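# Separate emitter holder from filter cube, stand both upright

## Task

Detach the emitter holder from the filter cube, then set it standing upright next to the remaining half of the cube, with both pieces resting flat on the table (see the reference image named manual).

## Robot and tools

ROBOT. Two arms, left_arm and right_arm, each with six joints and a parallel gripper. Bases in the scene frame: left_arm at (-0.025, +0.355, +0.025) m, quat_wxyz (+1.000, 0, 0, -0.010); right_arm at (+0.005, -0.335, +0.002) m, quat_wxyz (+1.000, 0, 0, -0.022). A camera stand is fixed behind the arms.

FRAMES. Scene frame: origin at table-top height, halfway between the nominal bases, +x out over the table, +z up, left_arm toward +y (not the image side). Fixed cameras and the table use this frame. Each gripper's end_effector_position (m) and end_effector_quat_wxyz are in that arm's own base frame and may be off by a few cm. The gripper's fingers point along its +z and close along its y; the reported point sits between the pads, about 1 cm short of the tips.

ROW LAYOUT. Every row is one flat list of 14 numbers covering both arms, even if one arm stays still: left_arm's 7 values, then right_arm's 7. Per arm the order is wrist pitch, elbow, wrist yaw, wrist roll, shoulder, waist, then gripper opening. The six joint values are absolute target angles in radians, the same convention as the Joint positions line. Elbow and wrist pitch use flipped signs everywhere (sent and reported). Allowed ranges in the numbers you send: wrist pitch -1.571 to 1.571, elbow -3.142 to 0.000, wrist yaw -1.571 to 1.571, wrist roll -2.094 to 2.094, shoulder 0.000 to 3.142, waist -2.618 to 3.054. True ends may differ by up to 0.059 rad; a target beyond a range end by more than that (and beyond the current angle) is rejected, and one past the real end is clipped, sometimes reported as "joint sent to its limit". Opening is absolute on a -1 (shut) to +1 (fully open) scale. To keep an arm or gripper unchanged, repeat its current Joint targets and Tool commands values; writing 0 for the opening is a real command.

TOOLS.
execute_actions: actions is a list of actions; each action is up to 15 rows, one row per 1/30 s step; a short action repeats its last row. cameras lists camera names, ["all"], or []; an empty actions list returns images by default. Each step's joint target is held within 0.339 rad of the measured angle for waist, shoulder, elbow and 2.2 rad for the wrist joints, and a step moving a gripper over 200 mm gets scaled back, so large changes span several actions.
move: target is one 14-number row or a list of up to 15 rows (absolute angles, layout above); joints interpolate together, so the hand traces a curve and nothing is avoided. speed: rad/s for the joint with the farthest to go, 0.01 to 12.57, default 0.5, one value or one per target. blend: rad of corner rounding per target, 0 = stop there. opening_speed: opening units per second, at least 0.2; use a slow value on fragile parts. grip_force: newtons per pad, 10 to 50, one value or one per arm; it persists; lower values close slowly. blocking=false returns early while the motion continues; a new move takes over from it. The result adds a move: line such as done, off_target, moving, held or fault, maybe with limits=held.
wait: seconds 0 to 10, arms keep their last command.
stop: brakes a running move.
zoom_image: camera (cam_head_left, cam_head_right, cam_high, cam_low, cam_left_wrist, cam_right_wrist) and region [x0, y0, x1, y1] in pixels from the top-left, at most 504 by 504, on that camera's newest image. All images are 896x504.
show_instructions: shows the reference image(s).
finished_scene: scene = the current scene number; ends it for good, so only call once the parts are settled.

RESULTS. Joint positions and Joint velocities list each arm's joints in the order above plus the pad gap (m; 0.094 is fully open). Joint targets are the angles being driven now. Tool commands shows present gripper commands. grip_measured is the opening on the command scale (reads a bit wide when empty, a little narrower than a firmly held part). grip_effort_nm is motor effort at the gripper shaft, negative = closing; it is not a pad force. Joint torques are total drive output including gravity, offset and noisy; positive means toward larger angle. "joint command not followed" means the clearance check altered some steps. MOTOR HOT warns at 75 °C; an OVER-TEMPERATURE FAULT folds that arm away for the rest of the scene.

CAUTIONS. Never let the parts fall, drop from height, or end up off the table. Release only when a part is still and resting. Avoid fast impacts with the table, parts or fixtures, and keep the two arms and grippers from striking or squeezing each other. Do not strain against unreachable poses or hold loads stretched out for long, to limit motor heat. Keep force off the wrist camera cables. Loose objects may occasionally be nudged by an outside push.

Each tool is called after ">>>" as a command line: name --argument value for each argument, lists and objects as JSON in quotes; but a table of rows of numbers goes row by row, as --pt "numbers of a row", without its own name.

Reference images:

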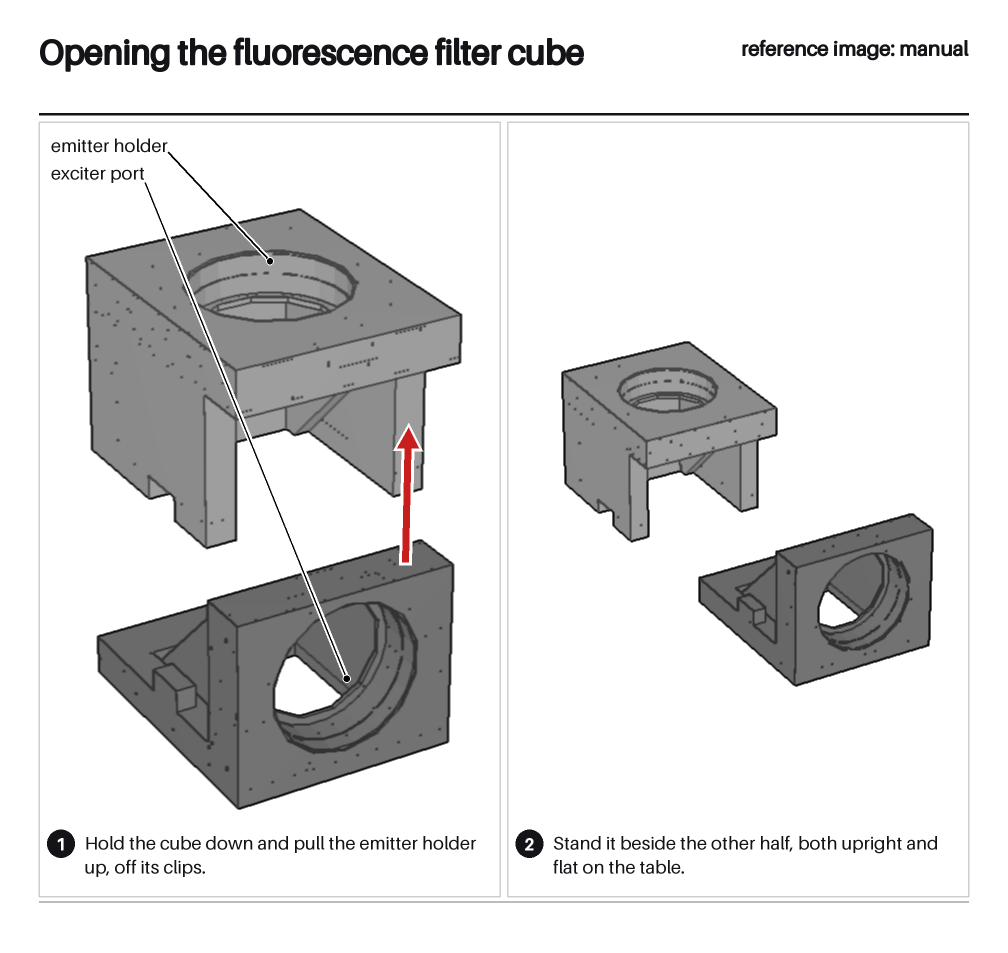

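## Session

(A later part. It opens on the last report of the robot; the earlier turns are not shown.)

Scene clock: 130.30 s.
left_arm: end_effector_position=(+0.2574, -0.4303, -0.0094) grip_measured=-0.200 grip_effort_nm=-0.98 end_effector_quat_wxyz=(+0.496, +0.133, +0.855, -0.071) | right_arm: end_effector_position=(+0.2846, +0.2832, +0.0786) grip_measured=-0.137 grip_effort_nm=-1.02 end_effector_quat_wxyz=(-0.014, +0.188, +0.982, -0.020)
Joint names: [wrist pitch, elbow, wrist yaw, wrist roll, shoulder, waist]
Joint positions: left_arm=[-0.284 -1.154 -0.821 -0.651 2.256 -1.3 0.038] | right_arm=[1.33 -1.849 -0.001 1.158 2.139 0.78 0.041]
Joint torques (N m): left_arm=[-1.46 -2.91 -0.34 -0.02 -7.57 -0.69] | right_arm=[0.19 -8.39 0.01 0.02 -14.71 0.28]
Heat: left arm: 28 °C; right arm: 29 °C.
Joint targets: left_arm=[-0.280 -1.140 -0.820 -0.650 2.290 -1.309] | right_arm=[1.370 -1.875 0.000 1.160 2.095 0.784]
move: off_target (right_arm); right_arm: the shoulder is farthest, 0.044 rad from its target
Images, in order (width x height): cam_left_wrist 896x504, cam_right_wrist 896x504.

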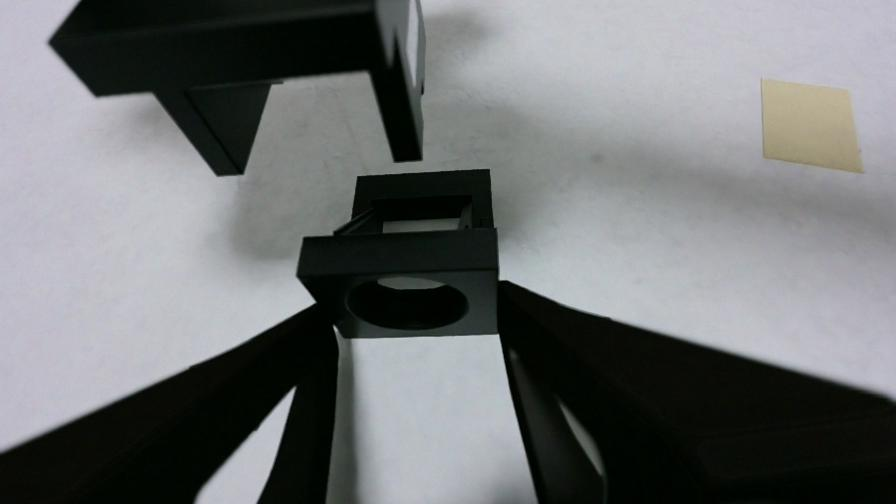

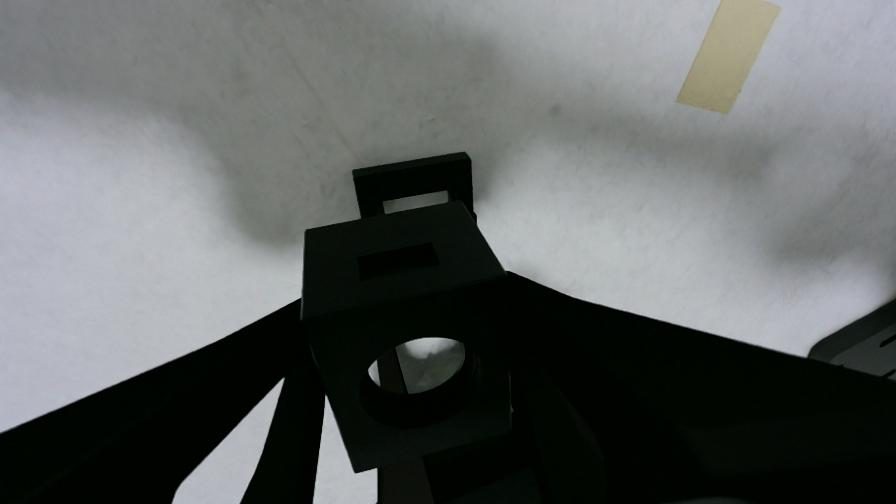

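>>> move --pt "-0.28 -1.14 -0.82 -0.65 2.29 -1.309 -0.25 1.38 -1.89 0 1.16 2.095 0.784 -0.33" --pt "-0.28 -1.14 -0.82 -0.65 2.29 -1.309 -0.25 1.37 -1.875 0 1.16 2.11 0.56 -0.33" --pt "-0.28 -1.14 -0.82 -0.65 2.29 -1.309 -0.25 1.20 -1.700 0 1.16 2.140 0.56 -0.33" --speed 0.35 --blend '[0.02,0.03,0]' --cameras '["cam_right_wrist","cam_low","cam_head_left"]'

>>> zoom_image --camera "cam_low" --region '[420, 230, 500, 290]'

Scene clock: 133.23 s.
left_arm: end_effector_position=(+0.2574, -0.4303, -0.0094) grip_measured=-0.200 grip_effort_nm=-0.98 end_effector_quat_wxyz=(+0.496, +0.133, +0.855, -0.071) | right_arm: end_effector_position=(+0.3358, +0.2135, +0.0429) grip_measured=-0.137 grip_effort_nm=-1.02 end_effector_quat_wxyz=(-0.017, +0.294, +0.956, -0.015)
Joint names: [wrist pitch, elbow, wrist yaw, wrist roll, shoulder, waist]
Joint positions: left_arm=[-0.284 -1.154 -0.821 -0.651 2.256 -1.3 0.038] | right_arm=[1.185 -1.707 -0.007 1.158 2.139 0.561 0.041]
Joint torques (N m): left_arm=[-1.44 -2.92 -0.32 -0.02 -7.65 -0.72] | right_arm=[-0.07 -5.07 0.07 -0.01 -10.77 -0.14]
Heat: left arm: 27 °C; right arm: 29 °C.
Joint targets: left_arm=[-0.280 -1.140 -0.820 -0.650 2.290 -1.309] | right_arm=[1.200 -1.700 0.000 1.160 2.140 0.560]
move: done; blend cut to 0.0075 rad at target 1
Images, in order (width x height): cam_head_left 896x504, cam_low 896x504, cam_right_wrist 896x504.

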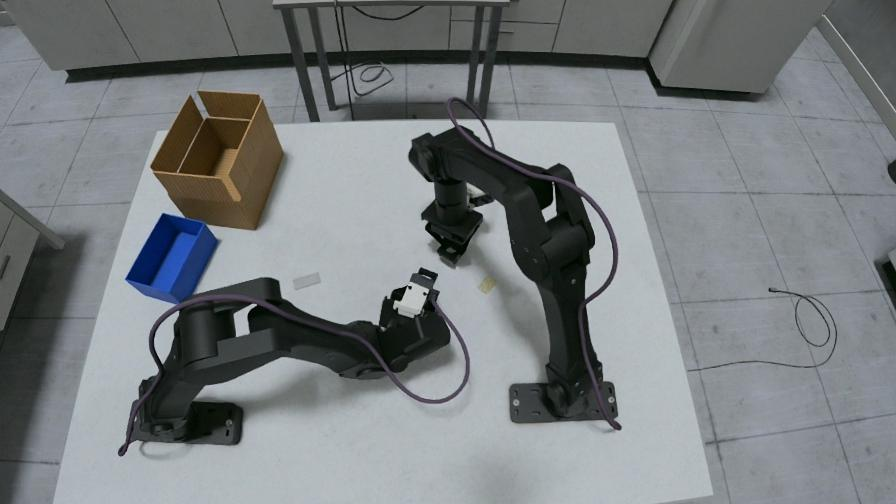

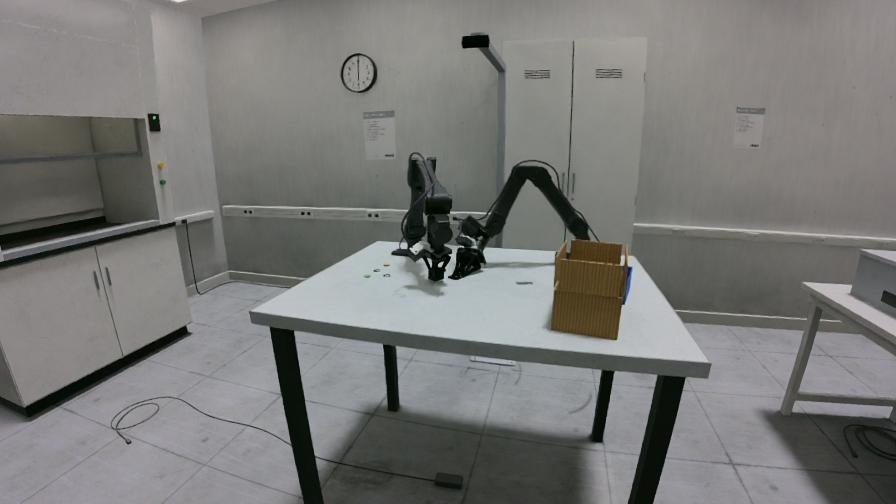

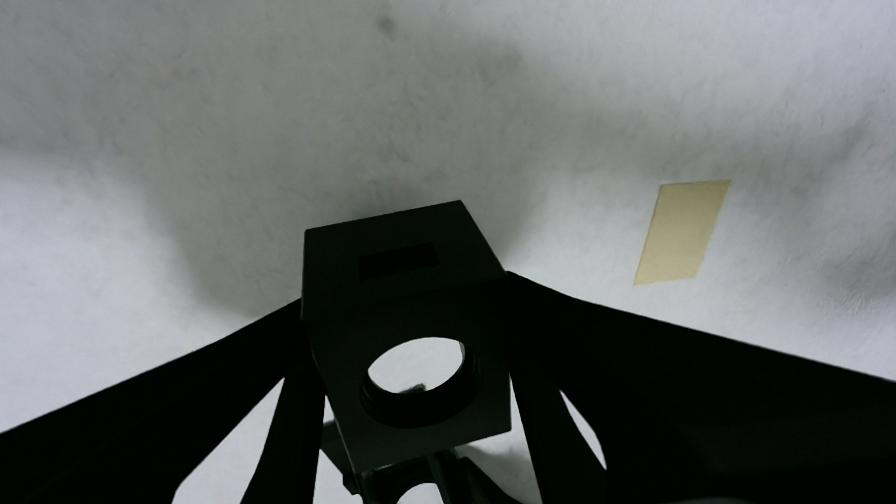

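Scaled by 6.300 from the camera's 896x504 image, which has a finer 1280x720 frame.

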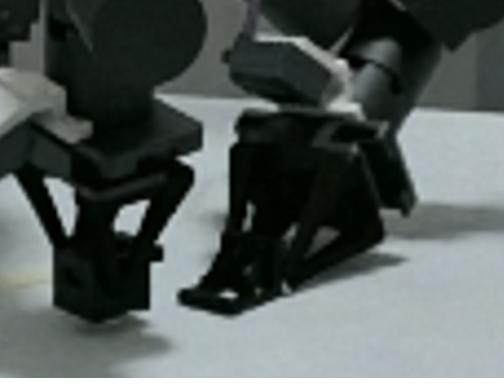

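>>> move --target '[-0.28,-1.14,-0.82,-0.65,2.29,-1.309,-0.25,1.162,-1.662,0,1.16,2.144,0.56,-0.33]' --speed 0.06 --cameras '["cam_right_wrist","cam_low"]'

>>> zoom_image --camera "cam_low" --region '[420, 240, 480, 285]'

Scene clock: 134.83 s.
left_arm: end_effector_position=(+0.2574, -0.4303, -0.0094) grip_measured=-0.200 grip_effort_nm=-0.98 end_effector_quat_wxyz=(+0.496, +0.133, +0.855, -0.071) | right_arm: end_effector_position=(+0.3345, +0.2127, +0.0340) grip_measured=-0.137 grip_effort_nm=-1.02 end_effector_quat_wxyz=(-0.017, +0.294, +0.956, -0.015)
Joint names: [wrist pitch, elbow, wrist yaw, wrist roll, shoulder, waist]
Joint positions: left_arm=[-0.284 -1.154 -0.821 -0.651 2.256 -1.3 0.038] | right_arm=[1.147 -1.671 -0.007 1.158 2.139 0.561 0.041]
Joint torques (N m): left_arm=[-1.44 -2.95 -0.32 -0.03 -7.61 -0.72] | right_arm=[-0.07 -4.9 0.07 0.01 -10.4 -0.18]
Heat: left arm: 26 °C; right arm: 29 °C.
Joint targets: left_arm=[-0.280 -1.140 -0.820 -0.650 2.290 -1.309] | right_arm=[1.162 -1.662 0.000 1.160 2.144 0.560]
move: done
Images, in order (width x height): cam_low 896x504, cam_right_wrist 896x504.

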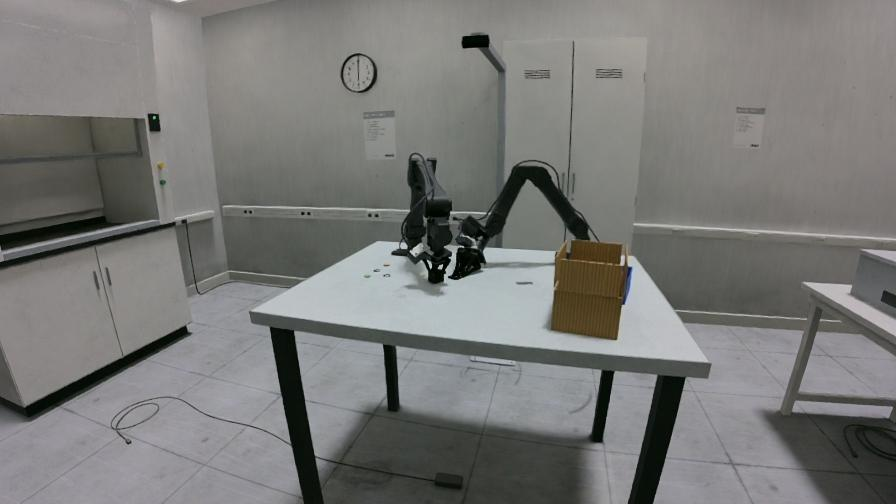

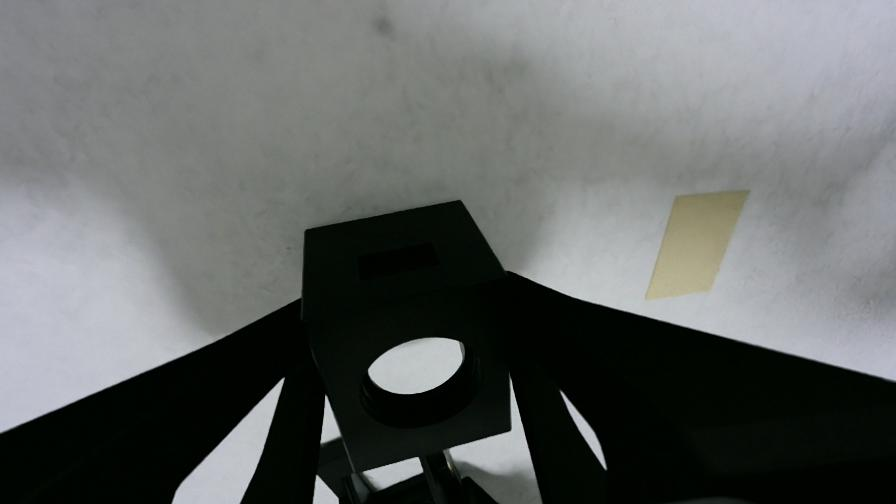

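Scaled by 8.400 from the camera's 896x504 image, which has a finer 1280x720 frame.

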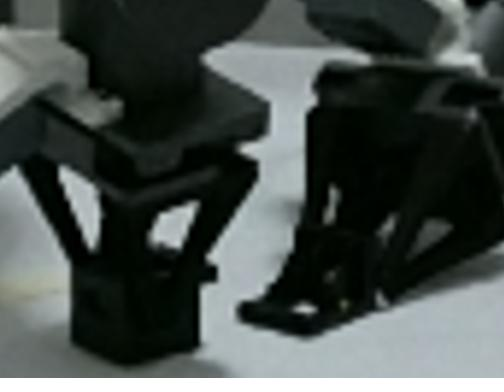

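>>> move --target '[-0.28,-1.14,-0.82,-0.65,2.29,-1.309,-0.25,1.148,-1.648,0,1.16,2.146,0.56,-0.33]' --speed 0.05

Scene clock: 135.73 s.
left_arm: end_effector_position=(+0.2574, -0.4303, -0.0094) grip_measured=-0.200 grip_effort_nm=-0.98 end_effector_quat_wxyz=(+0.496, +0.133, +0.855, -0.071) | right_arm: end_effector_position=(+0.3340, +0.2125, +0.0321) grip_measured=-0.137 grip_effort_nm=-1.02 end_effector_quat_wxyz=(-0.017, +0.294, +0.956, -0.015)
Joint names: [wrist pitch, elbow, wrist yaw, wrist roll, shoulder, waist]
Joint positions: left_arm=[-0.284 -1.154 -0.821 -0.651 2.256 -1.3 0.038] | right_arm=[1.14 -1.663 -0.007 1.158 2.139 0.561 0.041]
Joint torques (N m): left_arm=[-1.46 -2.97 -0.32 -0.01 -7.6 -0.69] | right_arm=[-0.11 -4.37 0.07 0 -10.25 -0.1]
Heat: left arm: 26 °C; right arm: 29 °C.
Joint targets: left_arm=[-0.280 -1.140 -0.820 -0.650 2.290 -1.309] | right_arm=[1.148 -1.648 0.000 1.160 2.146 0.560]
move: done

>>> move --target '[-0.28,-1.14,-0.82,-0.65,2.29,-1.309,-0.25,1.138,-1.636,0,1.16,2.149,0.56,-0.33]' --speed 0.05 --cameras '["cam_right_wrist"]'

Scene clock: 136.67 s.
left_arm: end_effector_position=(+0.2574, -0.4303, -0.0094) grip_measured=-0.200 grip_effort_nm=-0.97 end_effector_quat_wxyz=(+0.496, +0.133, +0.855, -0.071) | right_arm: end_effector_position=(+0.3341, +0.2128, +0.0313) grip_measured=-0.137 grip_effort_nm=-1.02 end_effector_quat_wxyz=(-0.017, +0.294, +0.956, -0.014)
Joint names: [wrist pitch, elbow, wrist yaw, wrist roll, shoulder, waist]
Joint positions: left_arm=[-0.284 -1.154 -0.821 -0.651 2.256 -1.3 0.038] | right_arm=[1.135 -1.66 -0.008 1.158 2.139 0.561 0.041]
Joint torques (N m): left_arm=[-1.45 -2.92 -0.31 -0.02 -7.58 -0.72] | right_arm=[-0.17 -3.45 0.07 0.01 -10.02 -0.1]
Heat: left arm: 26 °C; right arm: 29 °C.
Joint targets: left_arm=[-0.280 -1.140 -0.820 -0.650 2.290 -1.309] | right_arm=[1.138 -1.636 0.000 1.160 2.149 0.560]
move: done
Images, in order (width x height): cam_right_wrist 896x504.

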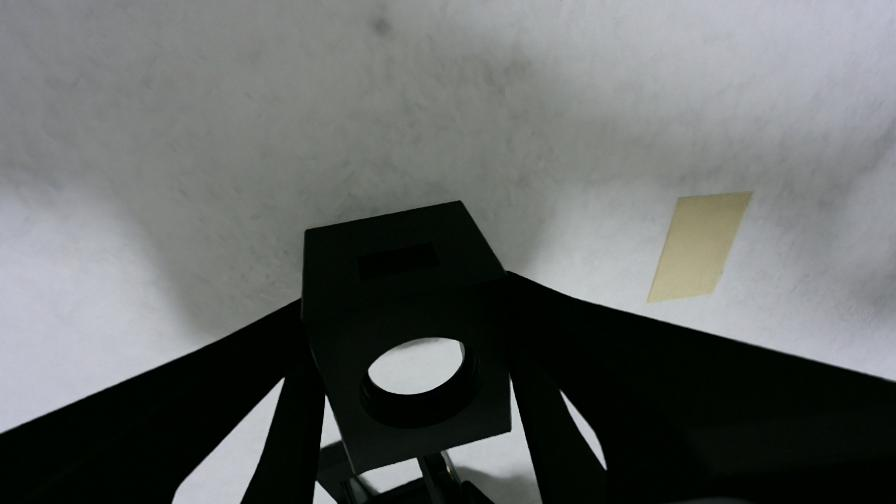

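>>> move --target '[-0.28,-1.14,-0.82,-0.65,2.29,-1.309,0.3,1.138,-1.640,0,1.16,2.146,0.56,0.3]' --opening_speed 0.4 --speed 0.1 --cameras '["cam_right_wrist","cam_left_wrist"]'

Scene clock: 138.73 s.
left_arm: end_effector_position=(+0.2579, -0.4287, -0.0102) grip_measured=+0.298 grip_effort_nm=0.14 end_effector_quat_wxyz=(+0.498, +0.133, +0.854, -0.068) | right_arm: end_effector_position=(+0.3333, +0.2123, +0.0290) grip_measured=+0.297 grip_effort_nm=0.14 end_effector_quat_wxyz=(-0.018, +0.294, +0.956, -0.014)
Joint names: [wrist pitch, elbow, wrist yaw, wrist roll, shoulder, waist]
Joint positions: left_arm=[-0.285 -1.153 -0.827 -0.65 2.258 -1.3 0.061] | right_arm=[1.127 -1.651 -0.008 1.158 2.139 0.561 0.061]
Joint torques (N m): left_arm=[-1.42 -3.04 -0.25 -0.03 -7.79 -0.7] | right_arm=[-0.07 -4.67 0.08 0.01 -10.22 -0.09]
Heat: left arm: 26 °C; right arm: 28 °C.
Joint targets: left_arm=[-0.280 -1.140 -0.820 -0.650 2.290 -1.309] | right_arm=[1.138 -1.640 0.000 1.160 2.146 0.560]
move: done
Images, in order (width x height): cam_left_wrist 896x504, cam_right_wrist 896x504.

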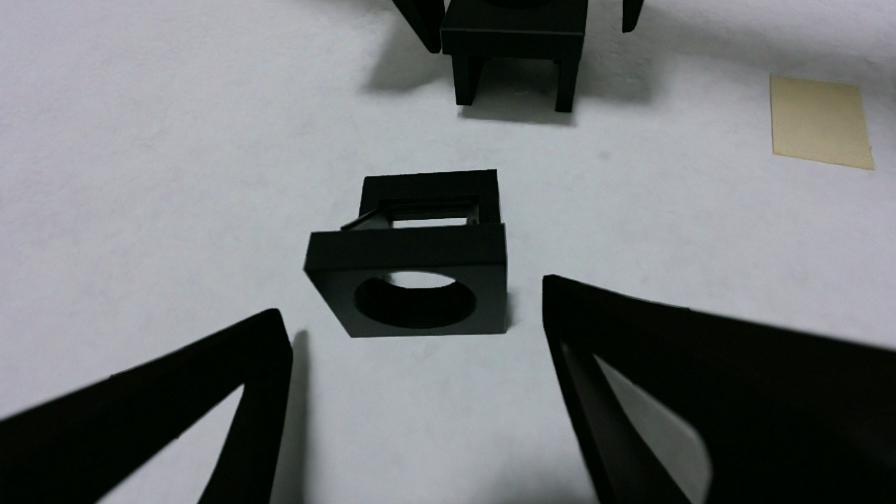

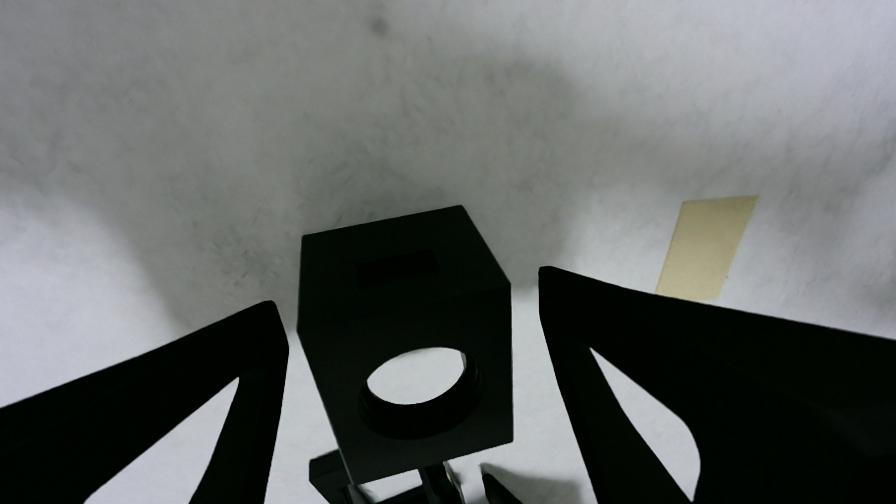

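>>> move --pt "-0.198 -1.069 -0.986 -0.77 2.10 -1.393 0.3 1.38 -1.88 0 1.16 2.09 0.56 0.4" --pt "-0.198 -1.069 -0.986 -0.77 1.9 -1.393 0.3 1.38 -1.88 0 1.16 1.9 0.56 0.4" --speed 0.4 --blend '[0.03,0]' --cameras '["cam_right_wrist","cam_left_wrist","cam_low"]'

>>> zoom_image --camera "cam_low" --region '[410, 240, 490, 290]'

Scene clock: 140.87 s.
left_arm: end_effector_position=(+0.2308, -0.4220, +0.1201) grip_measured=+0.298 grip_effort_nm=0.13 end_effector_quat_wxyz=(+0.557, +0.043, +0.816, -0.151) | right_arm: end_effector_position=(+0.3372, +0.2147, +0.1636) grip_measured=+0.397 grip_effort_nm=0.14 end_effector_quat_wxyz=(+0.049, +0.293, +0.953, +0.064)
Joint names: [wrist pitch, elbow, wrist yaw, wrist roll, shoulder, waist]
Joint positions: left_arm=[-0.212 -1.078 -0.974 -0.76 1.926 -1.388 0.061] | right_arm=[1.347 -1.862 -0.008 1.158 1.925 0.561 0.066]
Joint torques (N m): left_arm=[-1.43 -4.21 -0.42 -0.12 -10.39 -0.43] | right_arm=[-0.27 -7.91 0.08 0.01 -11.62 -0.06]
Heat: left arm: 26 °C; right arm: 28 °C.
Joint targets: left_arm=[-0.198 -1.069 -0.986 -0.770 1.900 -1.393] | right_arm=[1.380 -1.880 0.000 1.160 1.900 0.560]
move: done
Images, in order (width x height): cam_low 896x504, cam_left_wrist 896x504, cam_right_wrist 896x504.

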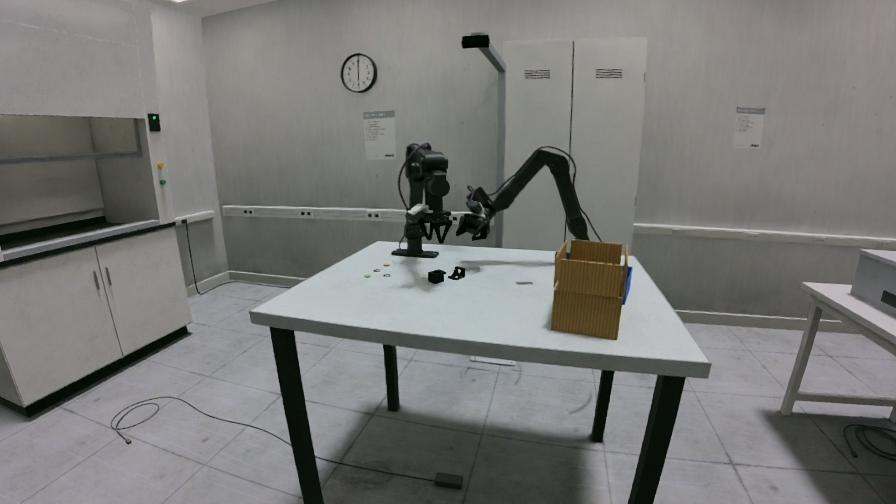

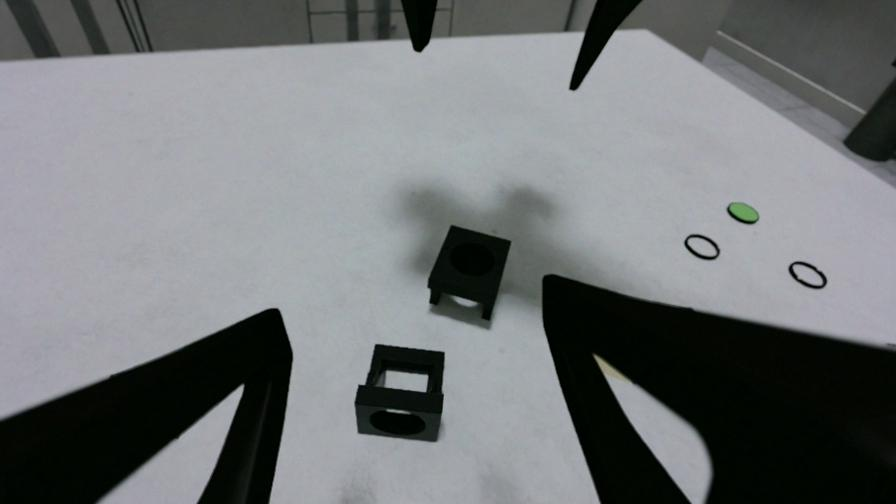

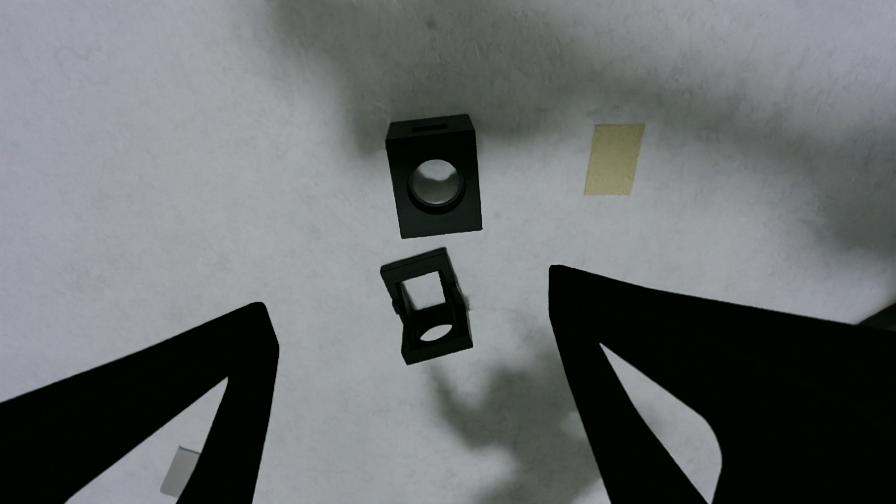

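Scaled by 6.300 from the camera's 896x504 image, which has a finer 1280x720 frame.

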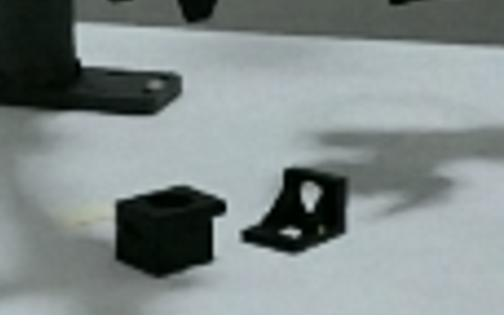

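Both halves upright on the table.

>>> finished_scene --scene 1

The scene is finished: the task was done.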